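# Unpeg postcards, stack them on mat, box the clothespins

## Task

Remove every postcard from the line and lay them in one flat pile on the mat; also put all the clothespins into the box.

## Robot and tools

Robot: two arms on a table, left_arm and right_arm. In the scene frame the origin sits at table-top height halfway between the nominal bases, +x points out over the table, +z up, and left_arm is on the +y side (image sides may differ). Calibrated bases: left_arm at (+0.023, +0.362, +0.006) m, right_arm at (-0.017, -0.293, +0.001) m, both nearly unrotated. A two-camera stand is behind the arms. Each gripper's fingers point along its own +z and spread along its own y; end_effector_position is the point between the pads, about 1 cm short of the tips.

Argument layout shared by execute_actions and move: a row is 14 numbers, each within -1..1, always covering both arms: left dx, dy, dz, rx, ry, rz, opening, then the right arm's seven in the same order. dx..rz are offsets, not poses: they are measured from that arm's Hand target as it stood when the action or move began, along scene axes, and 1.0 equals 0.6 m or 180 degrees. rx, ry, rz form a single rotation vector, turning about the Hand target's position. Offsets longer than 1.0 in total get shortened. Opening is absolute: +1 fully open (0.093 m), -1 closed. Six zeros for an arm re-request its current Hand target; an opening is always a command, so resend the present one to leave a gripper unchanged.

execute_actions(actions, cameras): actions is a list of actions; each action is a table of up to 15 rows, one row per 1/30 s step, the last row held if fewer. Every row counts from the action's start pose, not the previous row; a repeated offset moves further. An empty list returns state plus images and the scene number. cameras: list of names, ["all"], or [] (default: none unless actions is empty).

move(target, speed, blend, opening_speed, grip_force, blocking, cameras): target is one 14-number row or a list of up to 15 rows, all offsets from the same starting Hand targets. Straight paths, all arms finishing together, 0.5 s minimum, 10 s maximum. speed: m/s, 0.002 to 2.9, default 0.25 (turns up to twice that in rad/s), one value or one per target. blend: metres of corner rounding per target, 0 means stop at each. opening_speed: per second on the -1..1 scale, at least 0.2. grip_force: newtons per pad, 10 to 50, one value or one per arm; persists; lower values close slowly. blocking=false returns after about 0.5 s while motion continues. Paths do not avoid obstacles or the other arm. The result adds a move: line, e.g. done, off_target, moving, held, fault, plus limits=paced (pose clipped) or limits=held (steps withheld). An arm not named in the ending is done (within 10 mm and 2 degrees). Opening changes in the first target pause the paths only if that arm is within 10 mm of its pose; later targets' openings apply on arrival.

wait(seconds 0 to 10, cameras): lets time pass holding commands; a running move continues. stop(cameras): brakes a running move. zoom_image(camera, region): camera one of cam_head_left, cam_head_right, cam_high, cam_left_wrist, cam_right_wrist, and it must be in the latest images; region [x0, y0, x1, y1] pixels from top-left, at most 504 by 504. finished_scene(scene): the current scene's number; irreversible.

Cameras, each 896x504: cam_head_left, cam_head_right, cam_high, cam_low, cam_left_wrist, cam_right_wrist.

Reading results: end_effector_position (m) and end_effector_quat_wxyz in the scene frame, possibly off by a few cm at long reach. Hand target is the last commanded pose after clipping; next offsets count from it. Grippers often rest short of it; a new command (even zeros) re-requests it, otherwise send the gap as an offset. Tool commands lists current commands. grip_measured is the gripper motor on the -1..1 scale: pads meet near -0.94, each mm of object width adds about 0.0208, with a per-gripper bias up to +0.02. To grip a rigid flat object firmly, send at least 0.24 below its width reading; keep sending it to hold; release with a value well above. A reading below -0.94 after sending -1 does not prove a thin object is held. Joint positions end with finger gap in m. Joint velocities may read within noise. Joint torques include arm weight; the first three wrap at ±28 N m. Action calls also list some per-step positions. Joint ranges (rad): waist -2.618..3.054, shoulder 0..3.142, elbow 0..3.142 (straight 2.901), wrist pitch and yaw ±1.571, wrist roll ±2.094.

Behaviour: each step the commanded orientation is clipped to within 40 degrees of the measured one; position is favoured when both cannot be met. Sag and friction leave grippers low, short or tilted, especially far out; small moves may fail or go sideways, so check pose after each move and correct tilt. Blocked arms keep pressing; command the target back past the gripper to release. Avoid paths near an arm's own base (it can flip the shoulder) and wrist positions near the waist axis. Faster moves lag, overshoot and hit harder.

Avoid: anything falling off or being left off the table, drops, releasing moving parts, slams, hard pushes on fixed or heavy things, any contact or pinching between the two arms, strain on wrist camera cables, and arm stops. Loose objects may get nudged occasionally. Motor heat rises from holding loads, stretched reach or pushing into unreachable poses: MOTOR HOT appears at 75 °C, at 90 °C that arm folds and stays idle, at 100 °C it collapses.

Each tool is called after "Request:" in YAML: its name, and indented under it one key for each argument.

## Session

Request:
execute_actions:
  actions: []

Scene clock: 0.00 s.
left_arm: end_effector_position=(+0.2614, +0.3460, +0.1521) grip_measured=+1.000 end_effector_quat_wxyz=(+0.584, -0.099, +0.805, +0.036) | right_arm: end_effector_position=(+0.2777, -0.1510, +0.2786) grip_measured=+1.000 end_effector_quat_wxyz=(+0.722, +0.027, +0.656, +0.217)
Joint positions: left_arm=[-0.471 0.368 0.209 -0.248 -0.653 -0.317 0.093] | right_arm=[0.653 0.888 0.345 0.693 0.393 0.277 0.093]
Joint velocities: within noise
Joint torques (N m): no reading
Heat: left arm: 31 °C; right arm: 34 °C.
Hand target: left_arm +0.2624, +0.3456, +0.1585; +0.590, -0.102, +0.801, +0.033 | right_arm +0.2775, -0.1511, +0.2853; +0.727, +0.030, +0.649, +0.222
Tool commands: left_gripper/opening=+1.0 right_gripper/opening=+1.0

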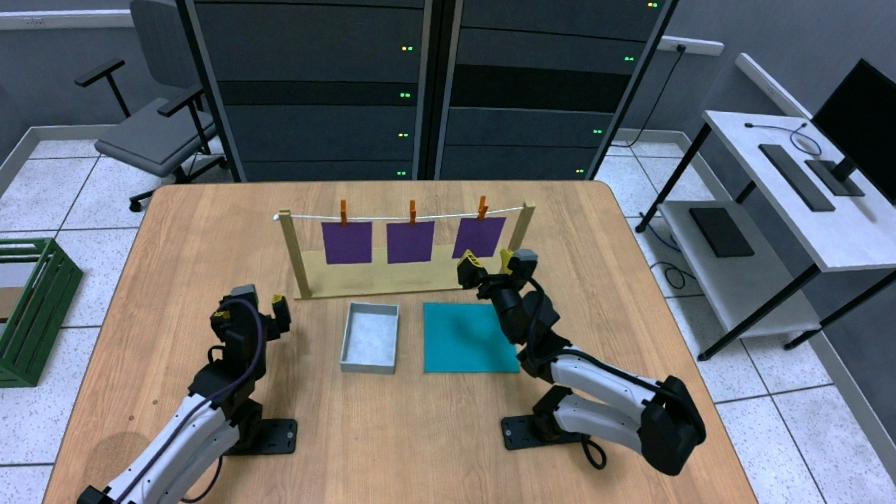

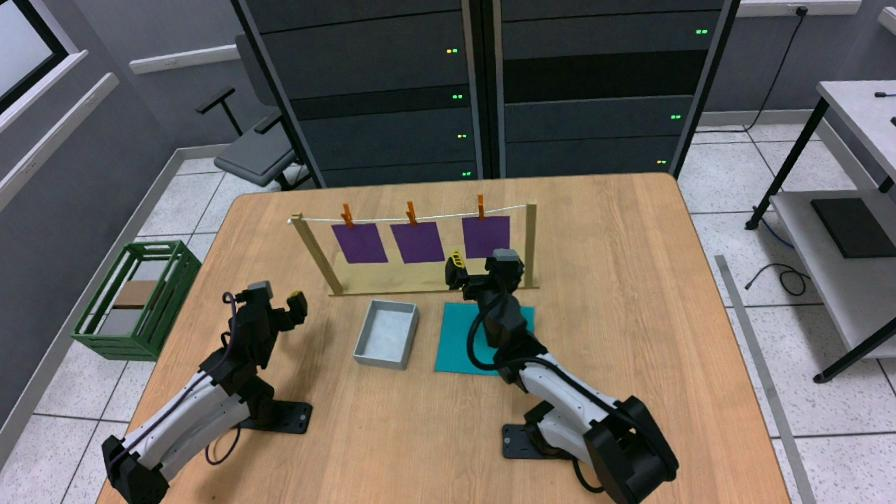

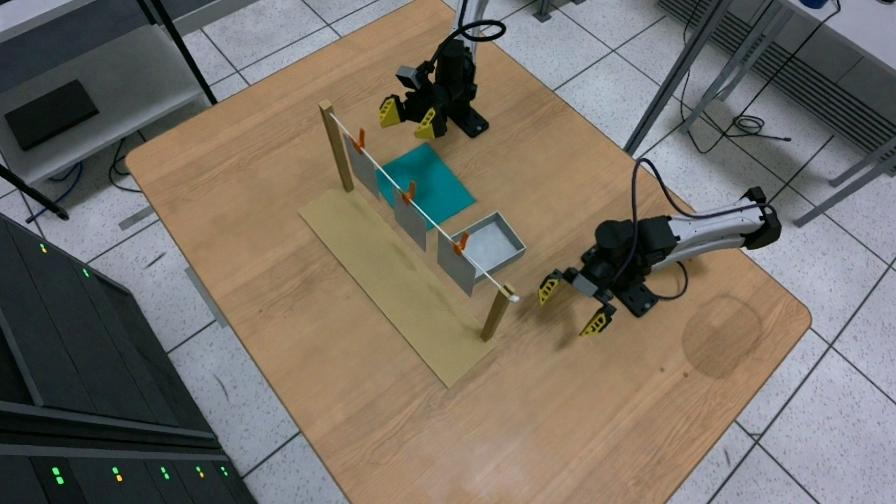

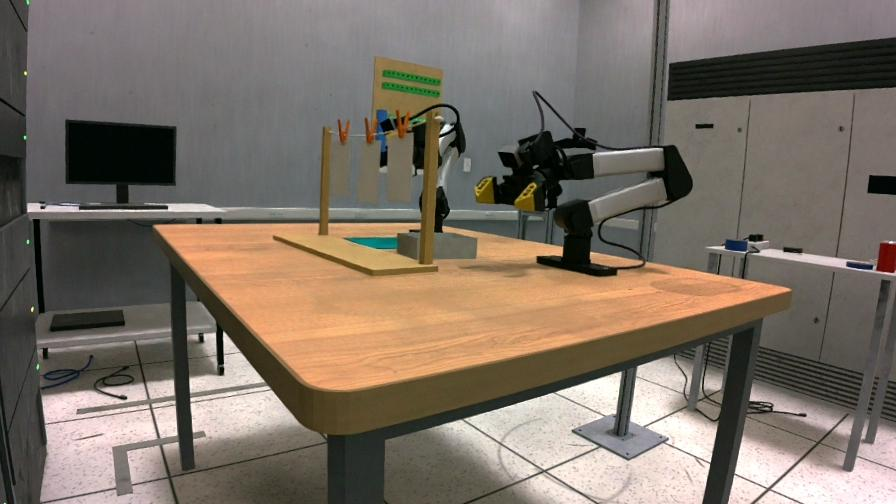

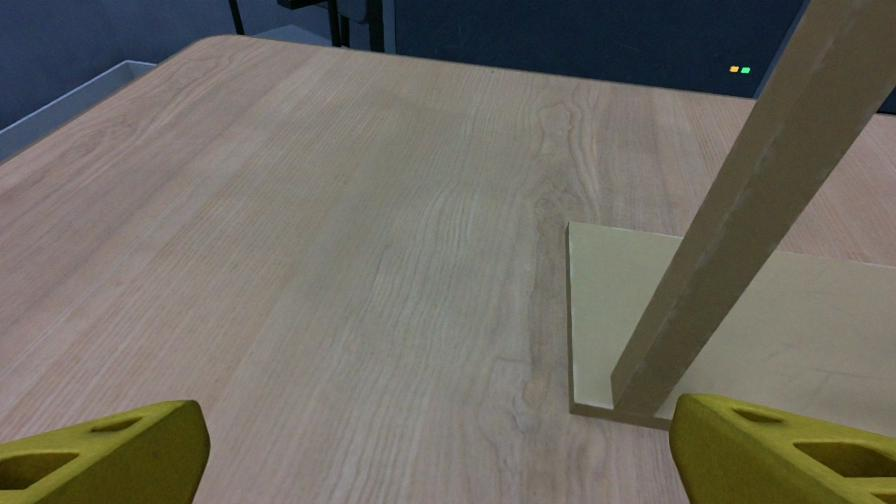

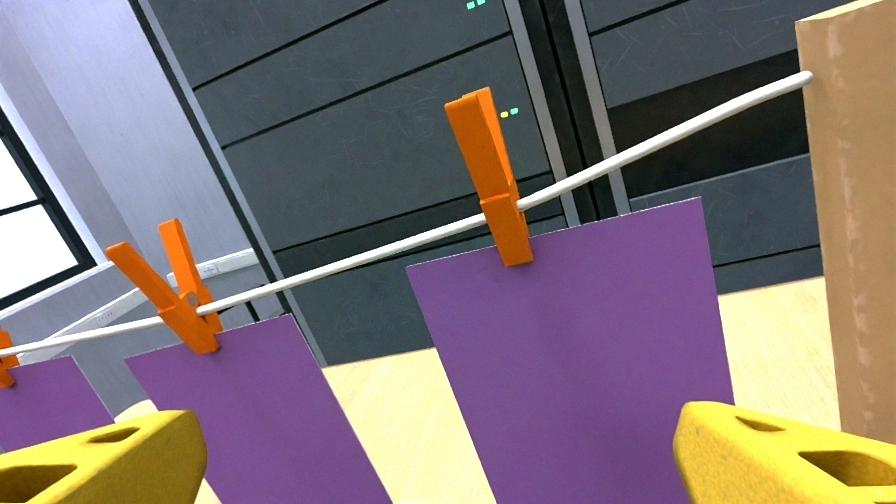

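Request:
move:
  target: [0.113,-0.493,0.40,0.304,0.340,-0.493,1,0,-0.215,-0.142,-0.12,-0.011,0.16,0.0]
  cameras: ["all"]

Scene clock: 58.93 s.
left_arm: end_effector_position=(+0.3309, +0.0550, +0.3990) grip_measured=+1.000 end_effector_quat_wxyz=(+0.377, +0.649, +0.661, +0.001) | right_arm: end_effector_position=(+0.2751, -0.2777, +0.1938) grip_measured=+0.002 end_effector_quat_wxyz=(+0.645, -0.251, +0.664, +0.285)
Joint positions: left_arm=[-0.749 2.017 2.799 -1.579 -0.01 0.769 0.093] | right_arm=[-0.531 1.262 0.286 0.949 -1.313 0.028 0.045]
Joint torques (N m): left_arm=[-0.35 -6.78 7.34 2.03 0.19 -0.01] | right_arm=[-0.58 -1.87 8.09 1.84 -0.23 -0.22]
Heat: left arm: 38 °C; right arm: 39 °C.
Hand target: left_arm +0.3301, +0.0498, +0.3986; +0.038, +0.706, +0.707, +0.000 | right_arm +0.2775, -0.2801, +0.2001; +0.653, -0.270, +0.654, +0.270
Off the commanded pose: left_arm 0.005 m, 44 deg; orientation clipped | right_arm 0.007 m, 3 deg.
joint sent to its limit (left arm) — joint 4 (wrist pitch), lower limit. The joint targets are off in orientation, not in position.
move: off_target (left_arm, right_arm); limits=paced

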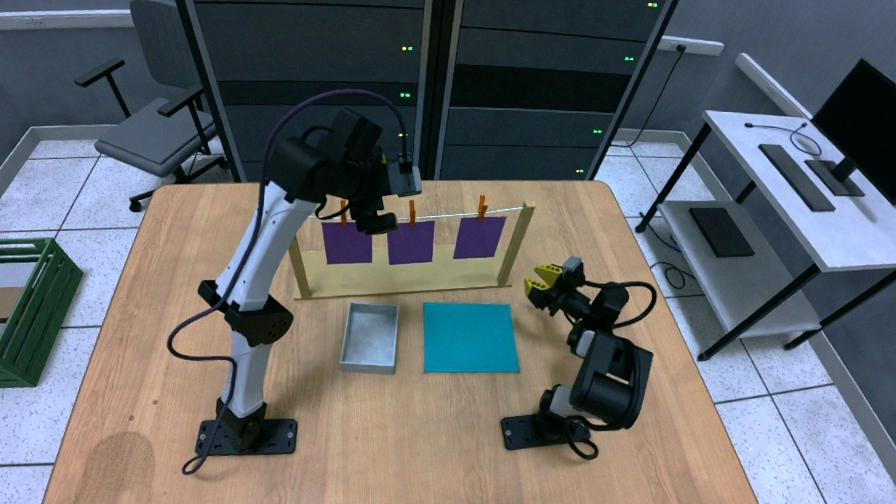

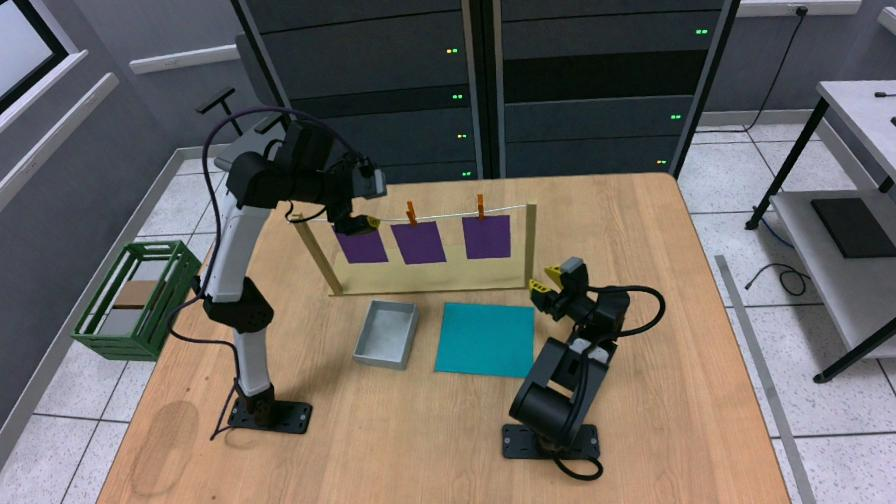

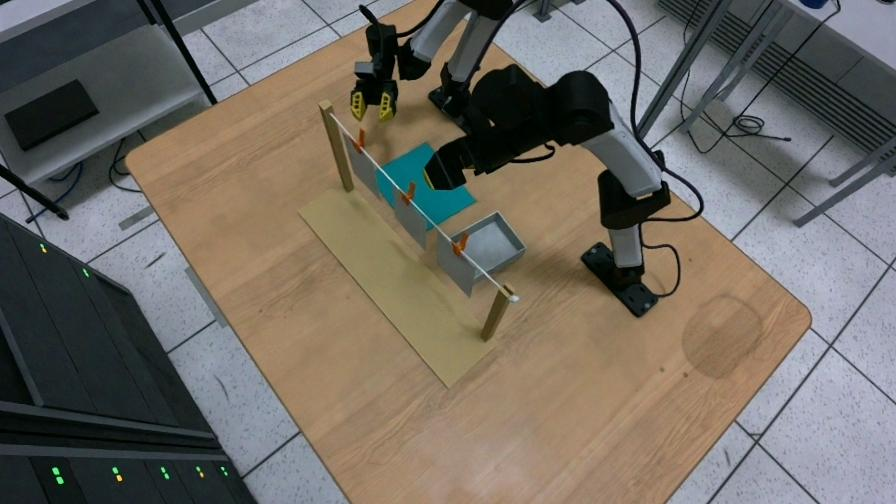

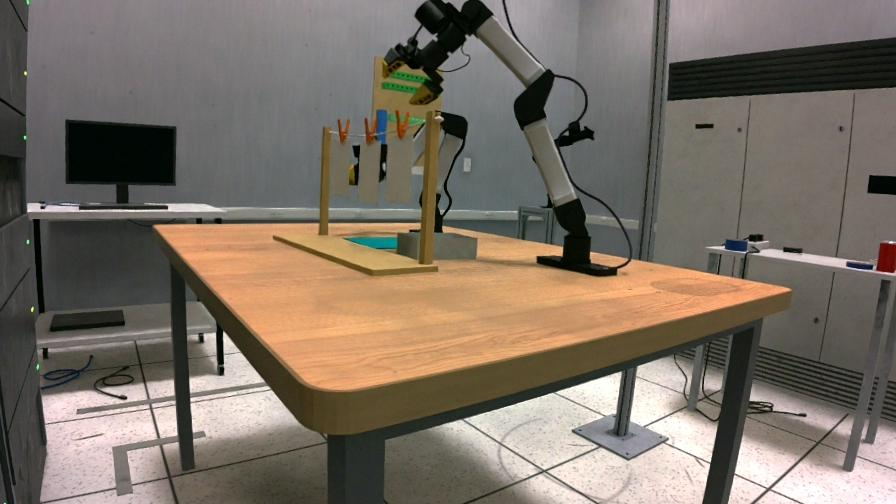

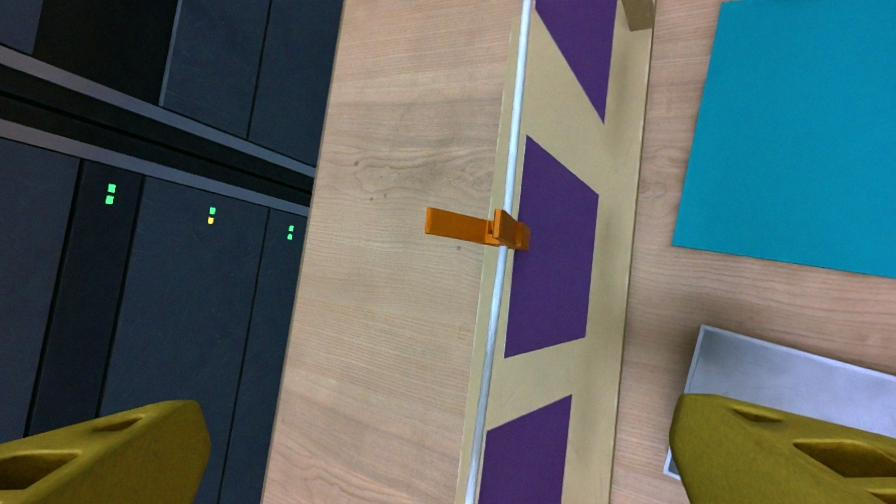

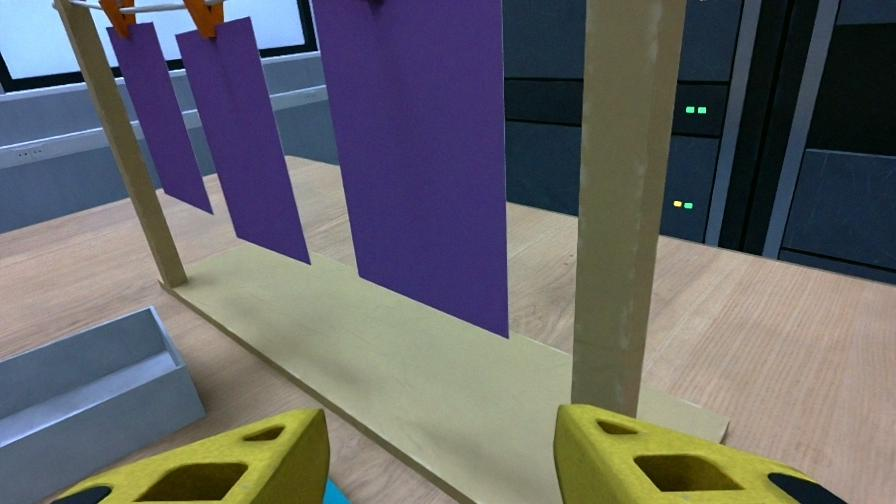

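Request:
move:
  target: [0.058,-0.233,-0.015,-0.233,0.017,0,0.3,0.0875,0.075,0,0,0,0,0.0]
  cameras: ["all"]

Scene clock: 99.13 s.
left_arm: end_effector_position=(+0.3578, -0.0862, +0.3856) grip_measured=+0.302 end_effector_quat_wxyz=(+0.419, +0.572, +0.635, -0.308) | right_arm: end_effector_position=(+0.3228, -0.2333, +0.1928) grip_measured=+0.002 end_effector_quat_wxyz=(+0.638, -0.260, +0.664, +0.291)
Joint positions: left_arm=[-0.741 2.276 2.841 -1.121 0.514 0.395 0.06] | right_arm=[-0.262 1.41 0.391 0.984 -1.068 0.024 0.045]
Joint torques (N m): left_arm=[0.73 -9.94 8.25 2.66 0.38 -0.13] | right_arm=[0.28 -2.95 7.92 2.1 0.13 -0.21]
Heat: left arm: 39 °C; right arm: 41 °C.
Hand target: left_arm +0.3649, -0.0901, +0.3896; +0.270, +0.646, +0.661, -0.272 | right_arm +0.3300, -0.2350, +0.2001; +0.653, -0.271, +0.654, +0.270
Off the commanded pose: left_arm 0.009 m, 20 deg | right_arm 0.010 m, 3 deg.
elbow stopped short (left arm): the move would have taken joint 3 (elbow) straighter than the controller allows.
move: off_target (left_arm, right_arm)

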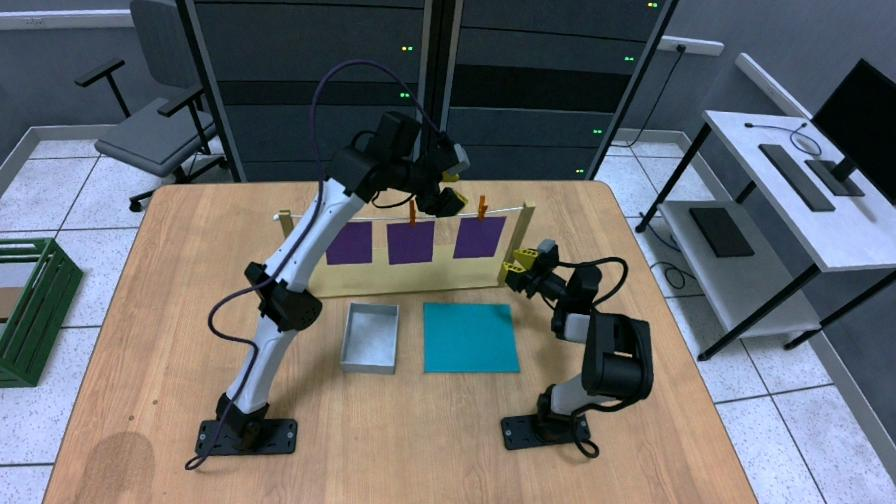

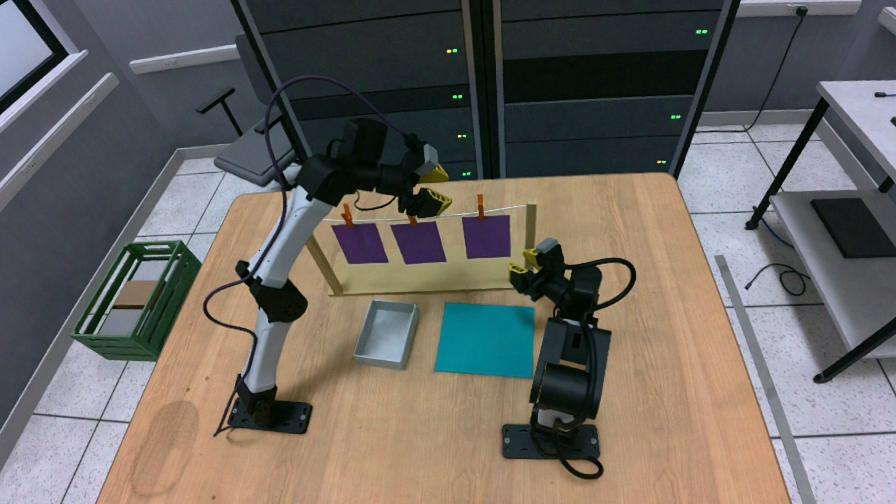

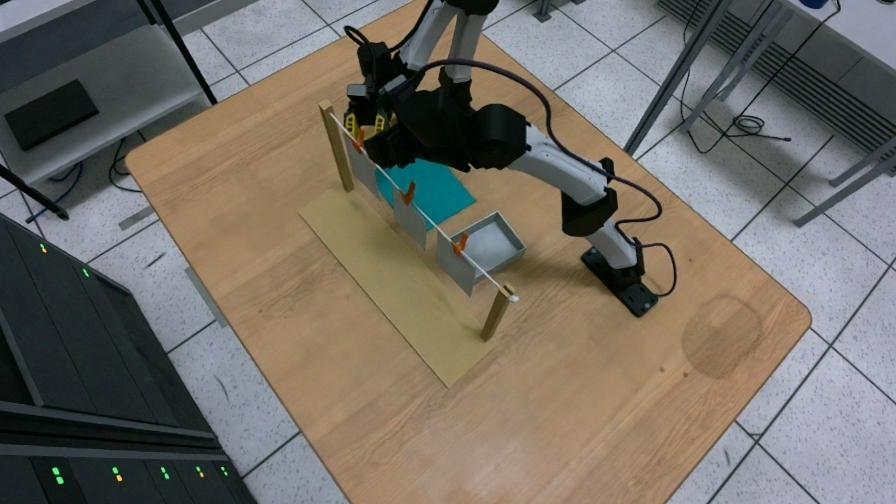

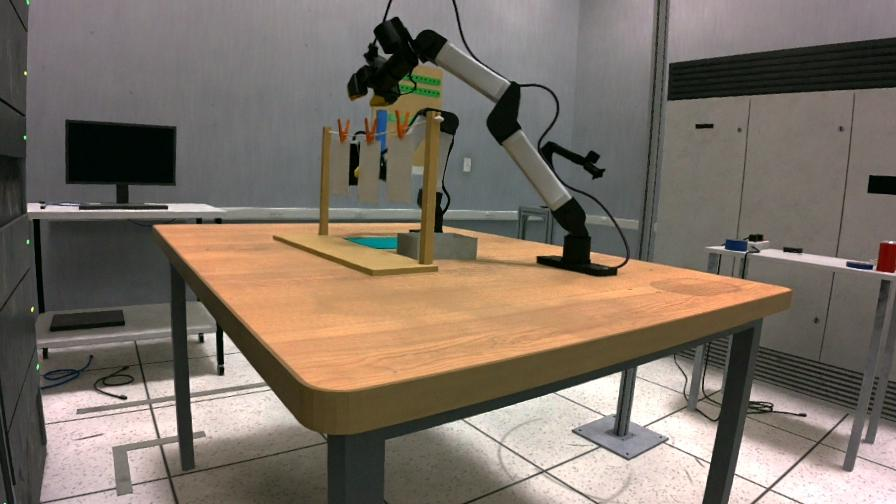

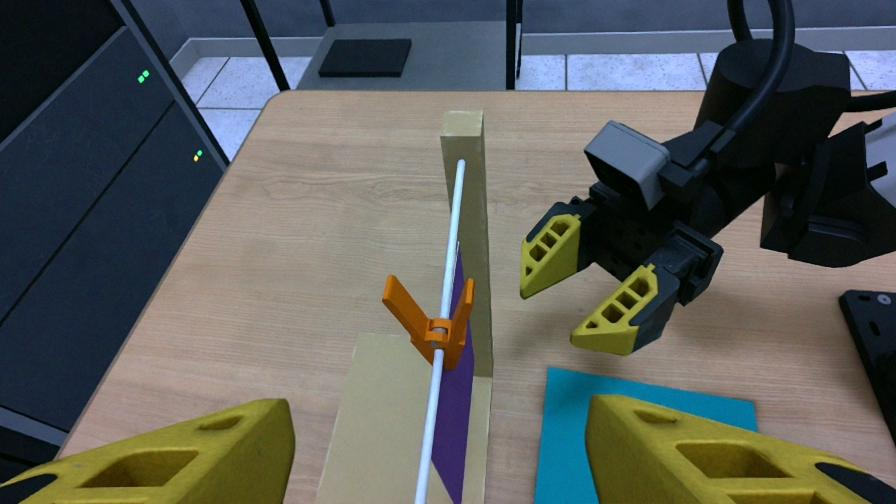

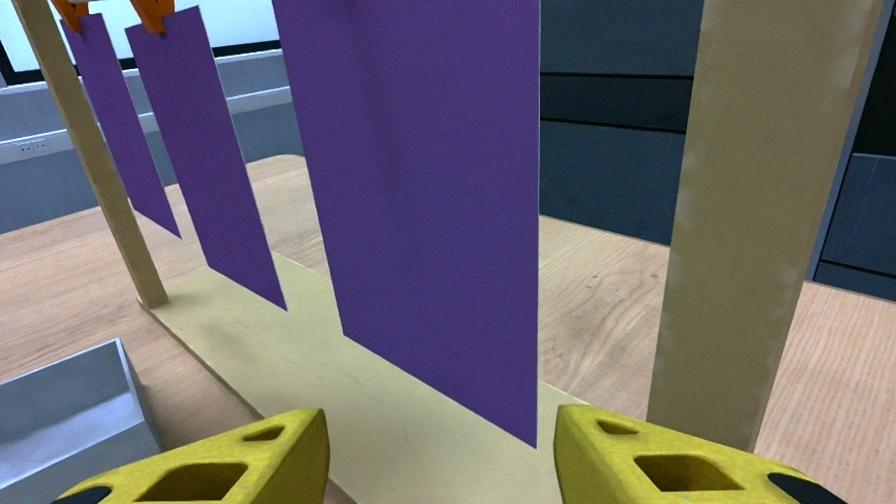

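Request:
move:
  target: [0,-0.042,-0.06,0,0,0,0.3,0.025,-0.01,0,0,0,0,0.1]
  cameras: ["cam_high","cam_left_wrist","cam_right_wrist","cam_head_right"]

Scene clock: 122.50 s.
left_arm: end_effector_position=(+0.3607, -0.1075, +0.3514) grip_measured=+0.302 end_effector_quat_wxyz=(+0.393, +0.581, +0.642, -0.310) | right_arm: end_effector_position=(+0.3382, -0.2375, +0.1932) grip_measured=+0.098 end_effector_quat_wxyz=(+0.638, -0.260, +0.664, +0.291)
Joint positions: left_arm=[-0.766 2.344 2.841 -1.105 0.509 0.395 0.06] | right_arm=[-0.262 1.479 0.449 0.995 -1.068 0.023 0.05]
Joint torques (N m): left_arm=[-0.25 -10.62 8.54 2.61 0.18 -0.06] | right_arm=[-0.4 -3.32 7.97 2.12 0.06 -0.24]
Heat: left arm: 43 °C; right arm: 42 °C.
Hand target: left_arm +0.3650, -0.1152, +0.3536; +0.270, +0.646, +0.661, -0.272 | right_arm +0.3450, -0.2410, +0.2001; +0.653, -0.271, +0.654, +0.270
Off the commanded pose: left_arm 0.009 m, 17 deg | right_arm 0.010 m, 3 deg.
elbow stopped short (left arm): the move would have taken joint 3 (elbow) straighter than the controller allows.
move: off_target (left_arm, right_arm)
Images, in order (width x height): cam_head_right 896x504, cam_high 896x504, cam_left_wrist 896x504, cam_right_wrist 896x504.

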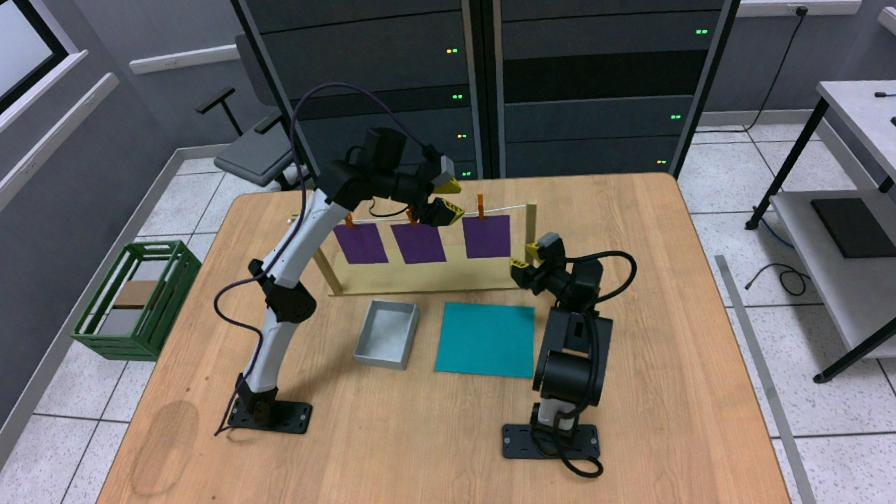

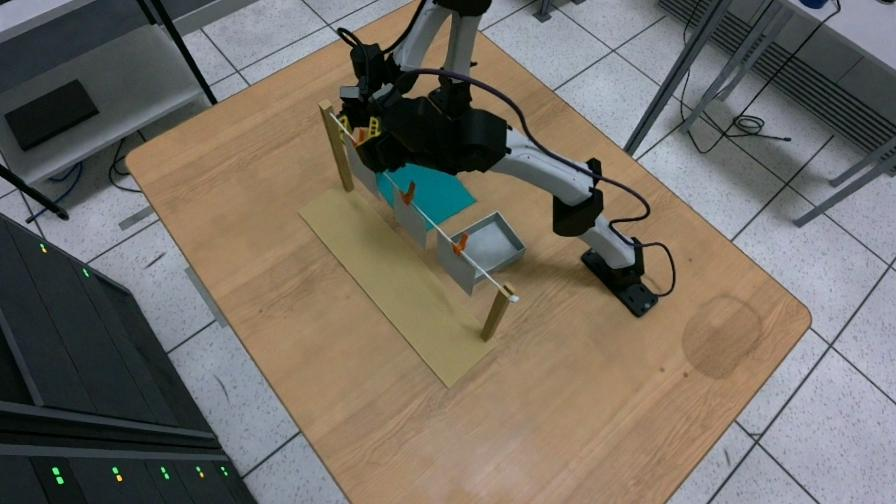

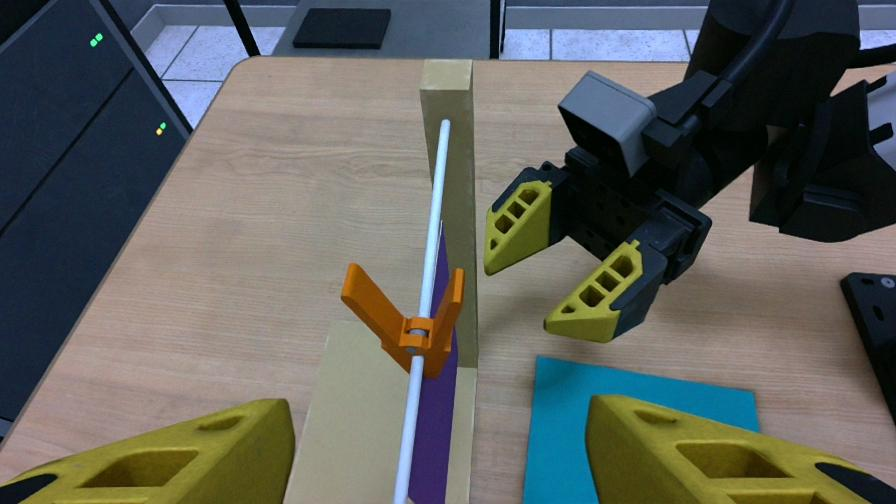

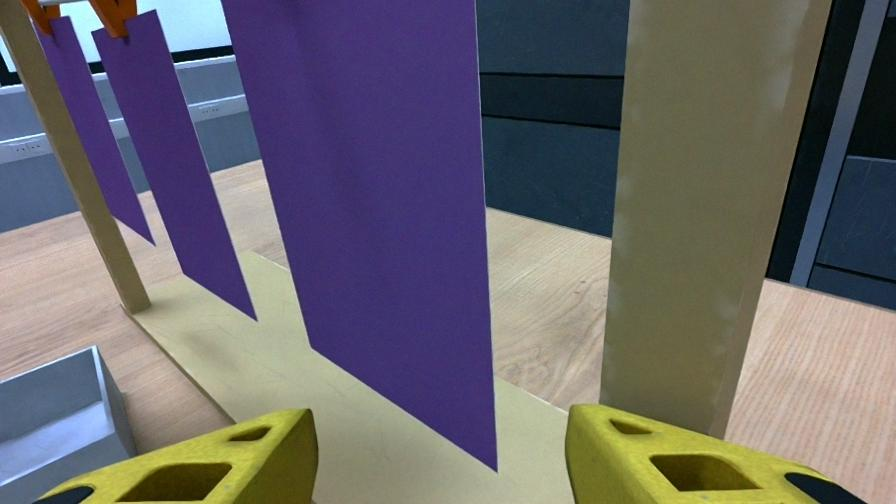

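Request:
move:
  target: [0.012,-0.045,-0.028,0,0,0,0.3,0.07,0.075,0,0,0,0,0.1]
  speed: 0.1
  cameras: ["cam_high","cam_left_wrist","cam_right_wrist"]

Scene clock: 155.27 s.
left_arm: end_effector_position=(+0.3684, -0.1336, +0.3362) grip_measured=+0.302 end_effector_quat_wxyz=(+0.406, +0.576, +0.637, -0.311) | right_arm: end_effector_position=(+0.3776, -0.1938, +0.1934) grip_measured=+0.098 end_effector_quat_wxyz=(+0.636, -0.267, +0.662, +0.292)
Joint positions: left_arm=[-0.793 2.401 2.841 -1.007 0.483 0.369 0.06] | right_arm=[-0.077 1.606 0.574 1.001 -0.896 0.022 0.05]
Joint torques (N m): left_arm=[-0.42 -10.92 8.91 2.67 0.17 -0.11] | right_arm=[0.17 -4.18 8.34 2.24 0.29 -0.19]
Heat: left arm: 45 °C; right arm: 42 °C.
Hand target: left_arm +0.3722, -0.1422, +0.3367; +0.269, +0.646, +0.661, -0.272 | right_arm +0.3870, -0.1962, +0.2001; +0.653, -0.271, +0.654, +0.270
Off the commanded pose: left_arm 0.009 m, 18 deg | right_arm 0.012 m, 3 deg.
elbow stopped short (left arm): the move would have taken joint 3 (elbow) straighter than the controller allows.
move: off_target (left_arm, right_arm)
Images, in order (width x height): cam_high 896x504, cam_left_wrist 896x504, cam_right_wrist 896x504.

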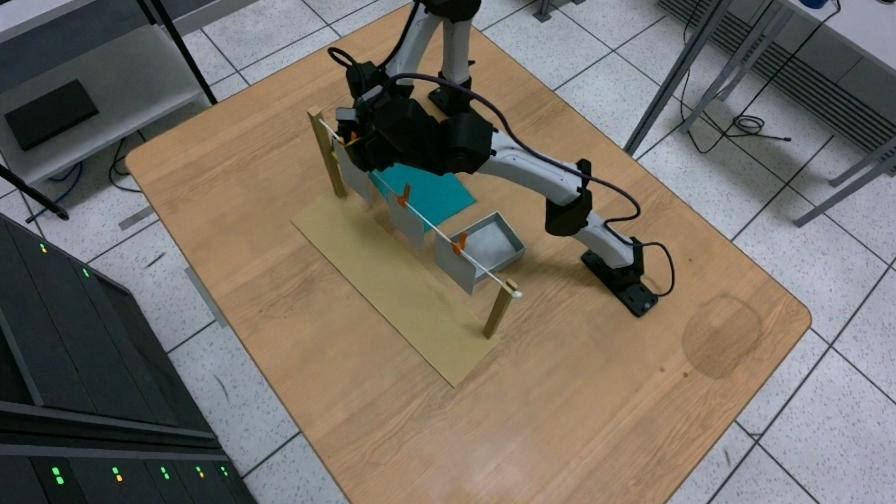

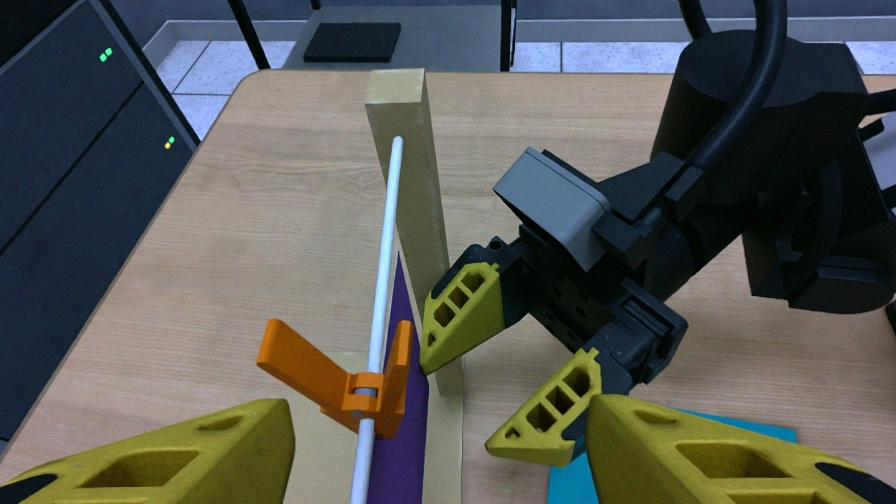

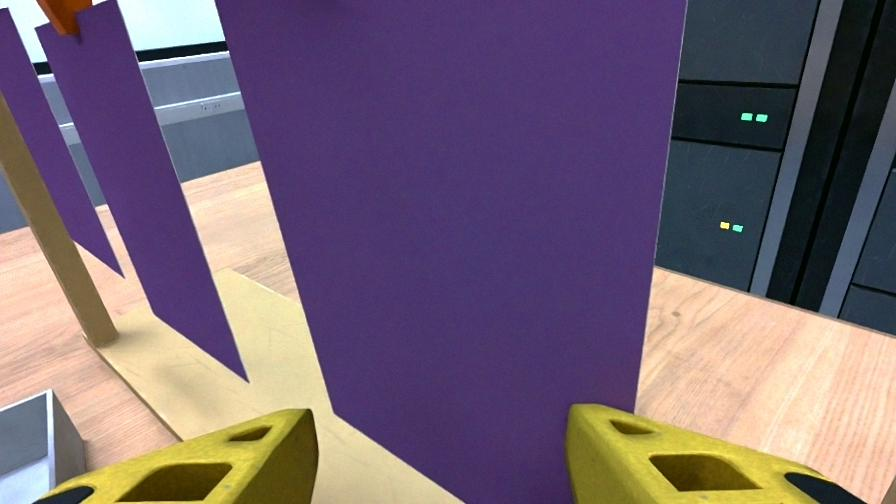

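Request:
move:
  target:
    - [0,0.1,0.08,0,0,0,0.3,-0.125,-0.13,0,0,0,0,0.1]
    - [-0.007,0.328,0.09,0,0,0,0.3,-0.128,0.11,0,0,0,0,-0.3]
  blend: [0.01,0]
  cameras: ["all"]

Scene clock: 187.20 s.
left_arm: end_effector_position=(+0.3805, +0.0498, +0.3663) grip_measured=+0.302 end_effector_quat_wxyz=(+0.342, +0.596, +0.671, -0.279) | right_arm: end_effector_position=(+0.3067, -0.1301, +0.1954) grip_measured=-0.298 end_effector_quat_wxyz=(+0.644, -0.269, +0.658, +0.283)
Joint positions: left_arm=[-0.454 2.2 2.841 -1.544 0.679 0.716 0.06] | right_arm=[0.206 1.313 0.323 0.975 -0.6 0.018 0.031]
Joint torques (N m): left_arm=[0.12 -13.71 7.49 1.67 0.54 0.06] | right_arm=[0.51 -3.28 7.43 2.21 0.2 -0.11]
Heat: left arm: 50 °C; right arm: 41 °C.
Hand target: left_arm +0.3680, +0.0546, +0.3906; +0.269, +0.646, +0.661, -0.272 | right_arm +0.3102, -0.1301, +0.2002; +0.653, -0.271, +0.654, +0.270
Off the commanded pose: left_arm 0.028 m, 10 deg | right_arm 0.006 m, 2 deg.
elbow stopped short (left arm): the move would have taken joint 3 (elbow) straighter than the controller allows.
move: off_target (left_arm)

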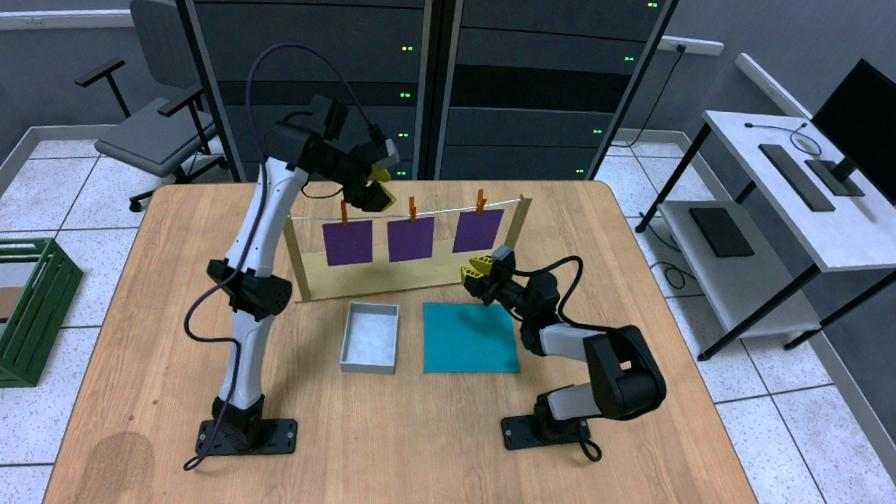

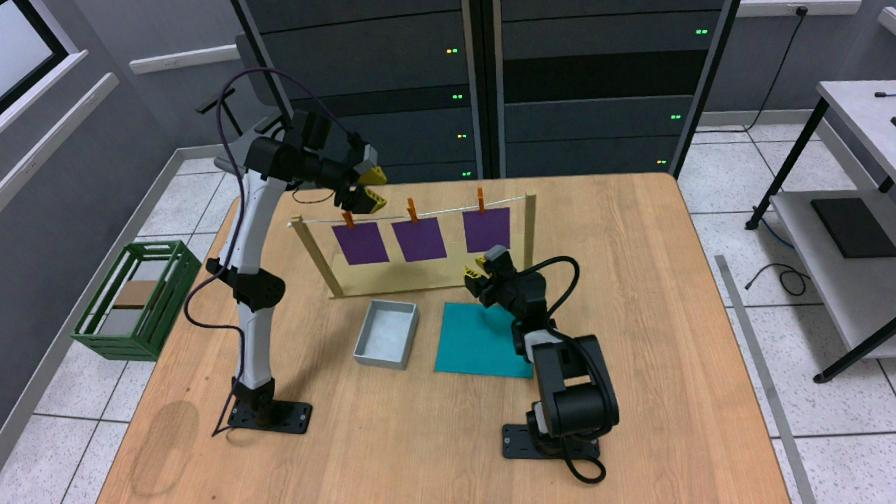

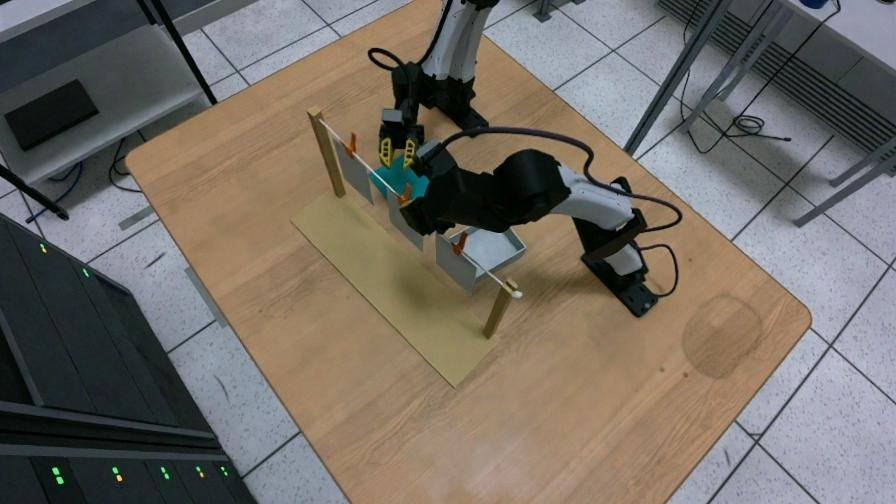

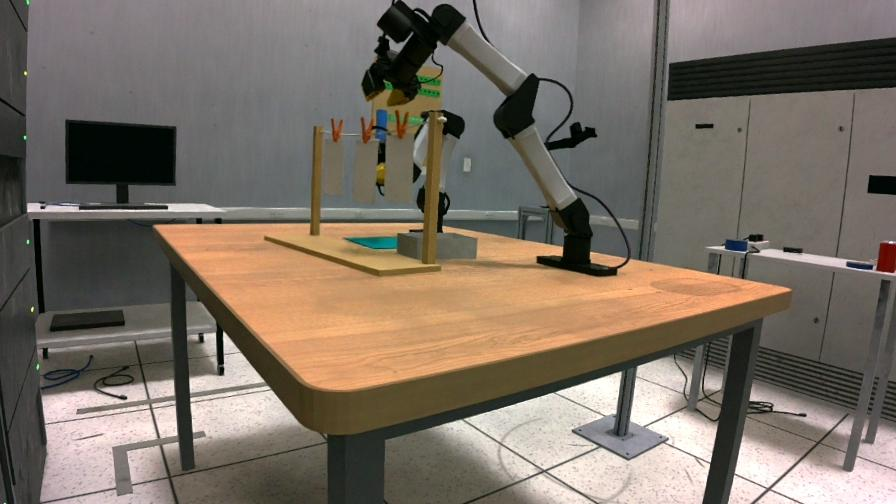

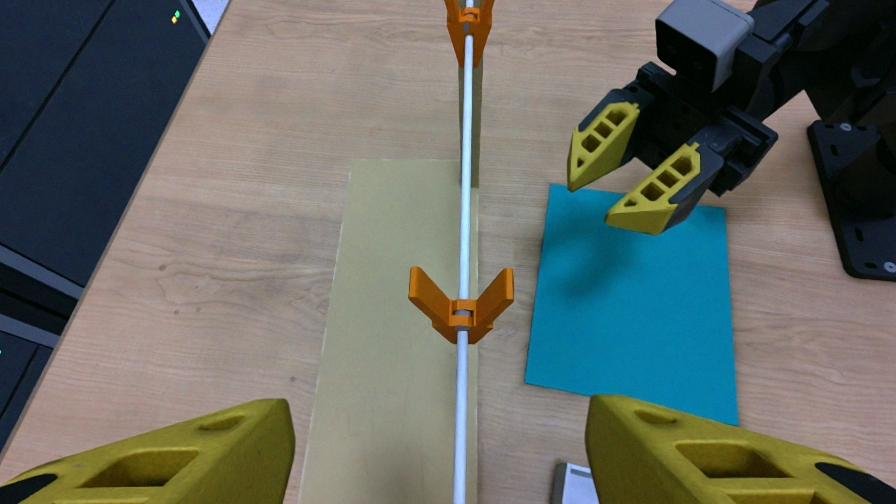

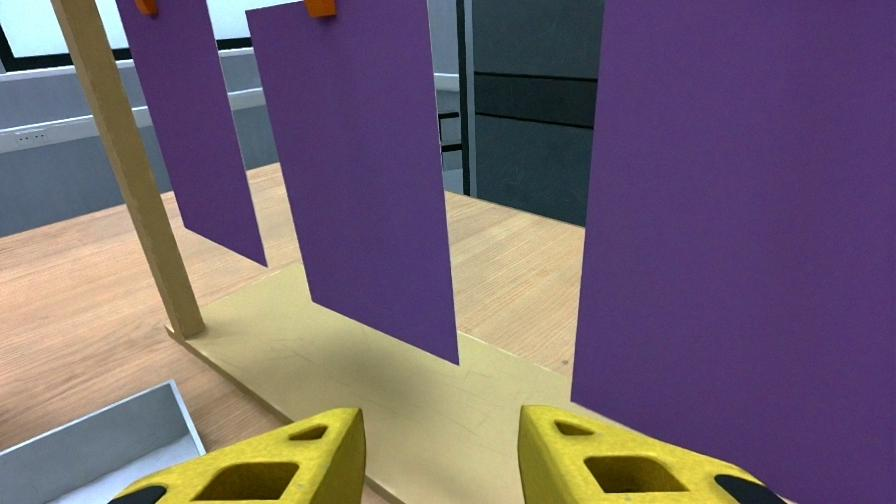

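Request:
move:
  target: [0,-0.04,-0.055,0,0,0,0.3,0.133,0.145,0,0,0,0,-0.3]
  speed: 0.12
  cameras: ["cam_left_wrist","cam_right_wrist"]

Scene clock: 213.53 s.
left_arm: end_effector_position=(+0.3656, +0.0344, +0.3641) grip_measured=+0.302 end_effector_quat_wxyz=(+0.334, +0.615, +0.658, -0.279) | right_arm: end_effector_position=(+0.3832, -0.0444, +0.1947) grip_measured=-0.298 end_effector_quat_wxyz=(+0.641, -0.272, +0.660, +0.282)
Joint positions: left_arm=[-0.503 2.2 2.841 -1.551 0.664 0.725 0.06] | right_arm=[0.427 1.713 0.697 0.995 -0.383 0.016 0.031]
Joint torques (N m): left_arm=[-0.36 -7.99 7.47 1.66 0.33 0.05] | right_arm=[0.18 -5.37 8.53 2.38 0.17 -0.12]
Heat: left arm: 54 °C; right arm: 43 °C.
Hand target: left_arm +0.3680, +0.0305, +0.3577; +0.269, +0.646, +0.661, -0.272 | right_arm +0.3899, -0.0431, +0.2001; +0.653, -0.271, +0.654, +0.270
Off the commanded pose: left_arm 0.008 m, 8 deg | right_arm 0.009 m, 2 deg.
elbow stopped short (left arm): the move would have taken joint 3 (elbow) straighter than the controller allows.
move: off_target (left_arm)
Images, in order (width x height): cam_left_wrist 896x504, cam_right_wrist 896x504.

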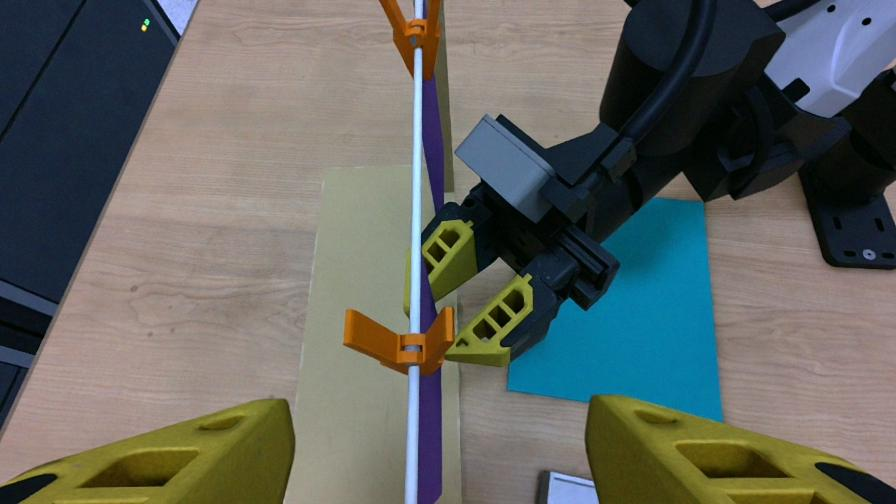

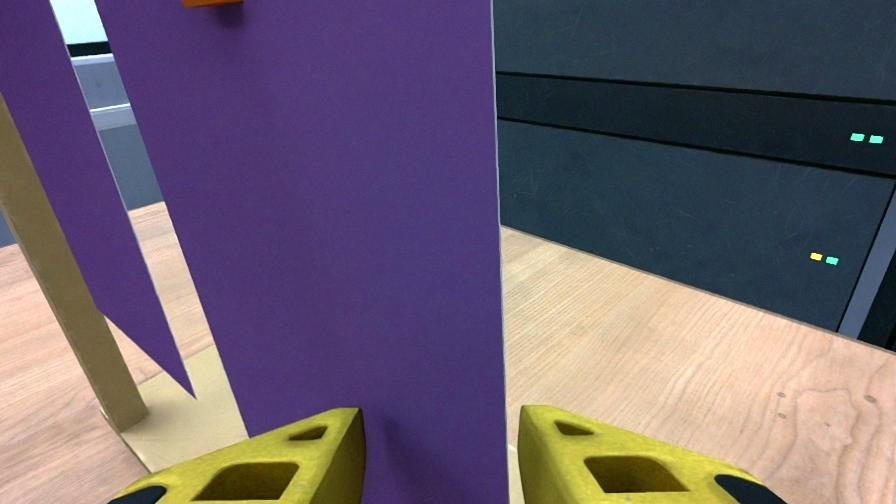

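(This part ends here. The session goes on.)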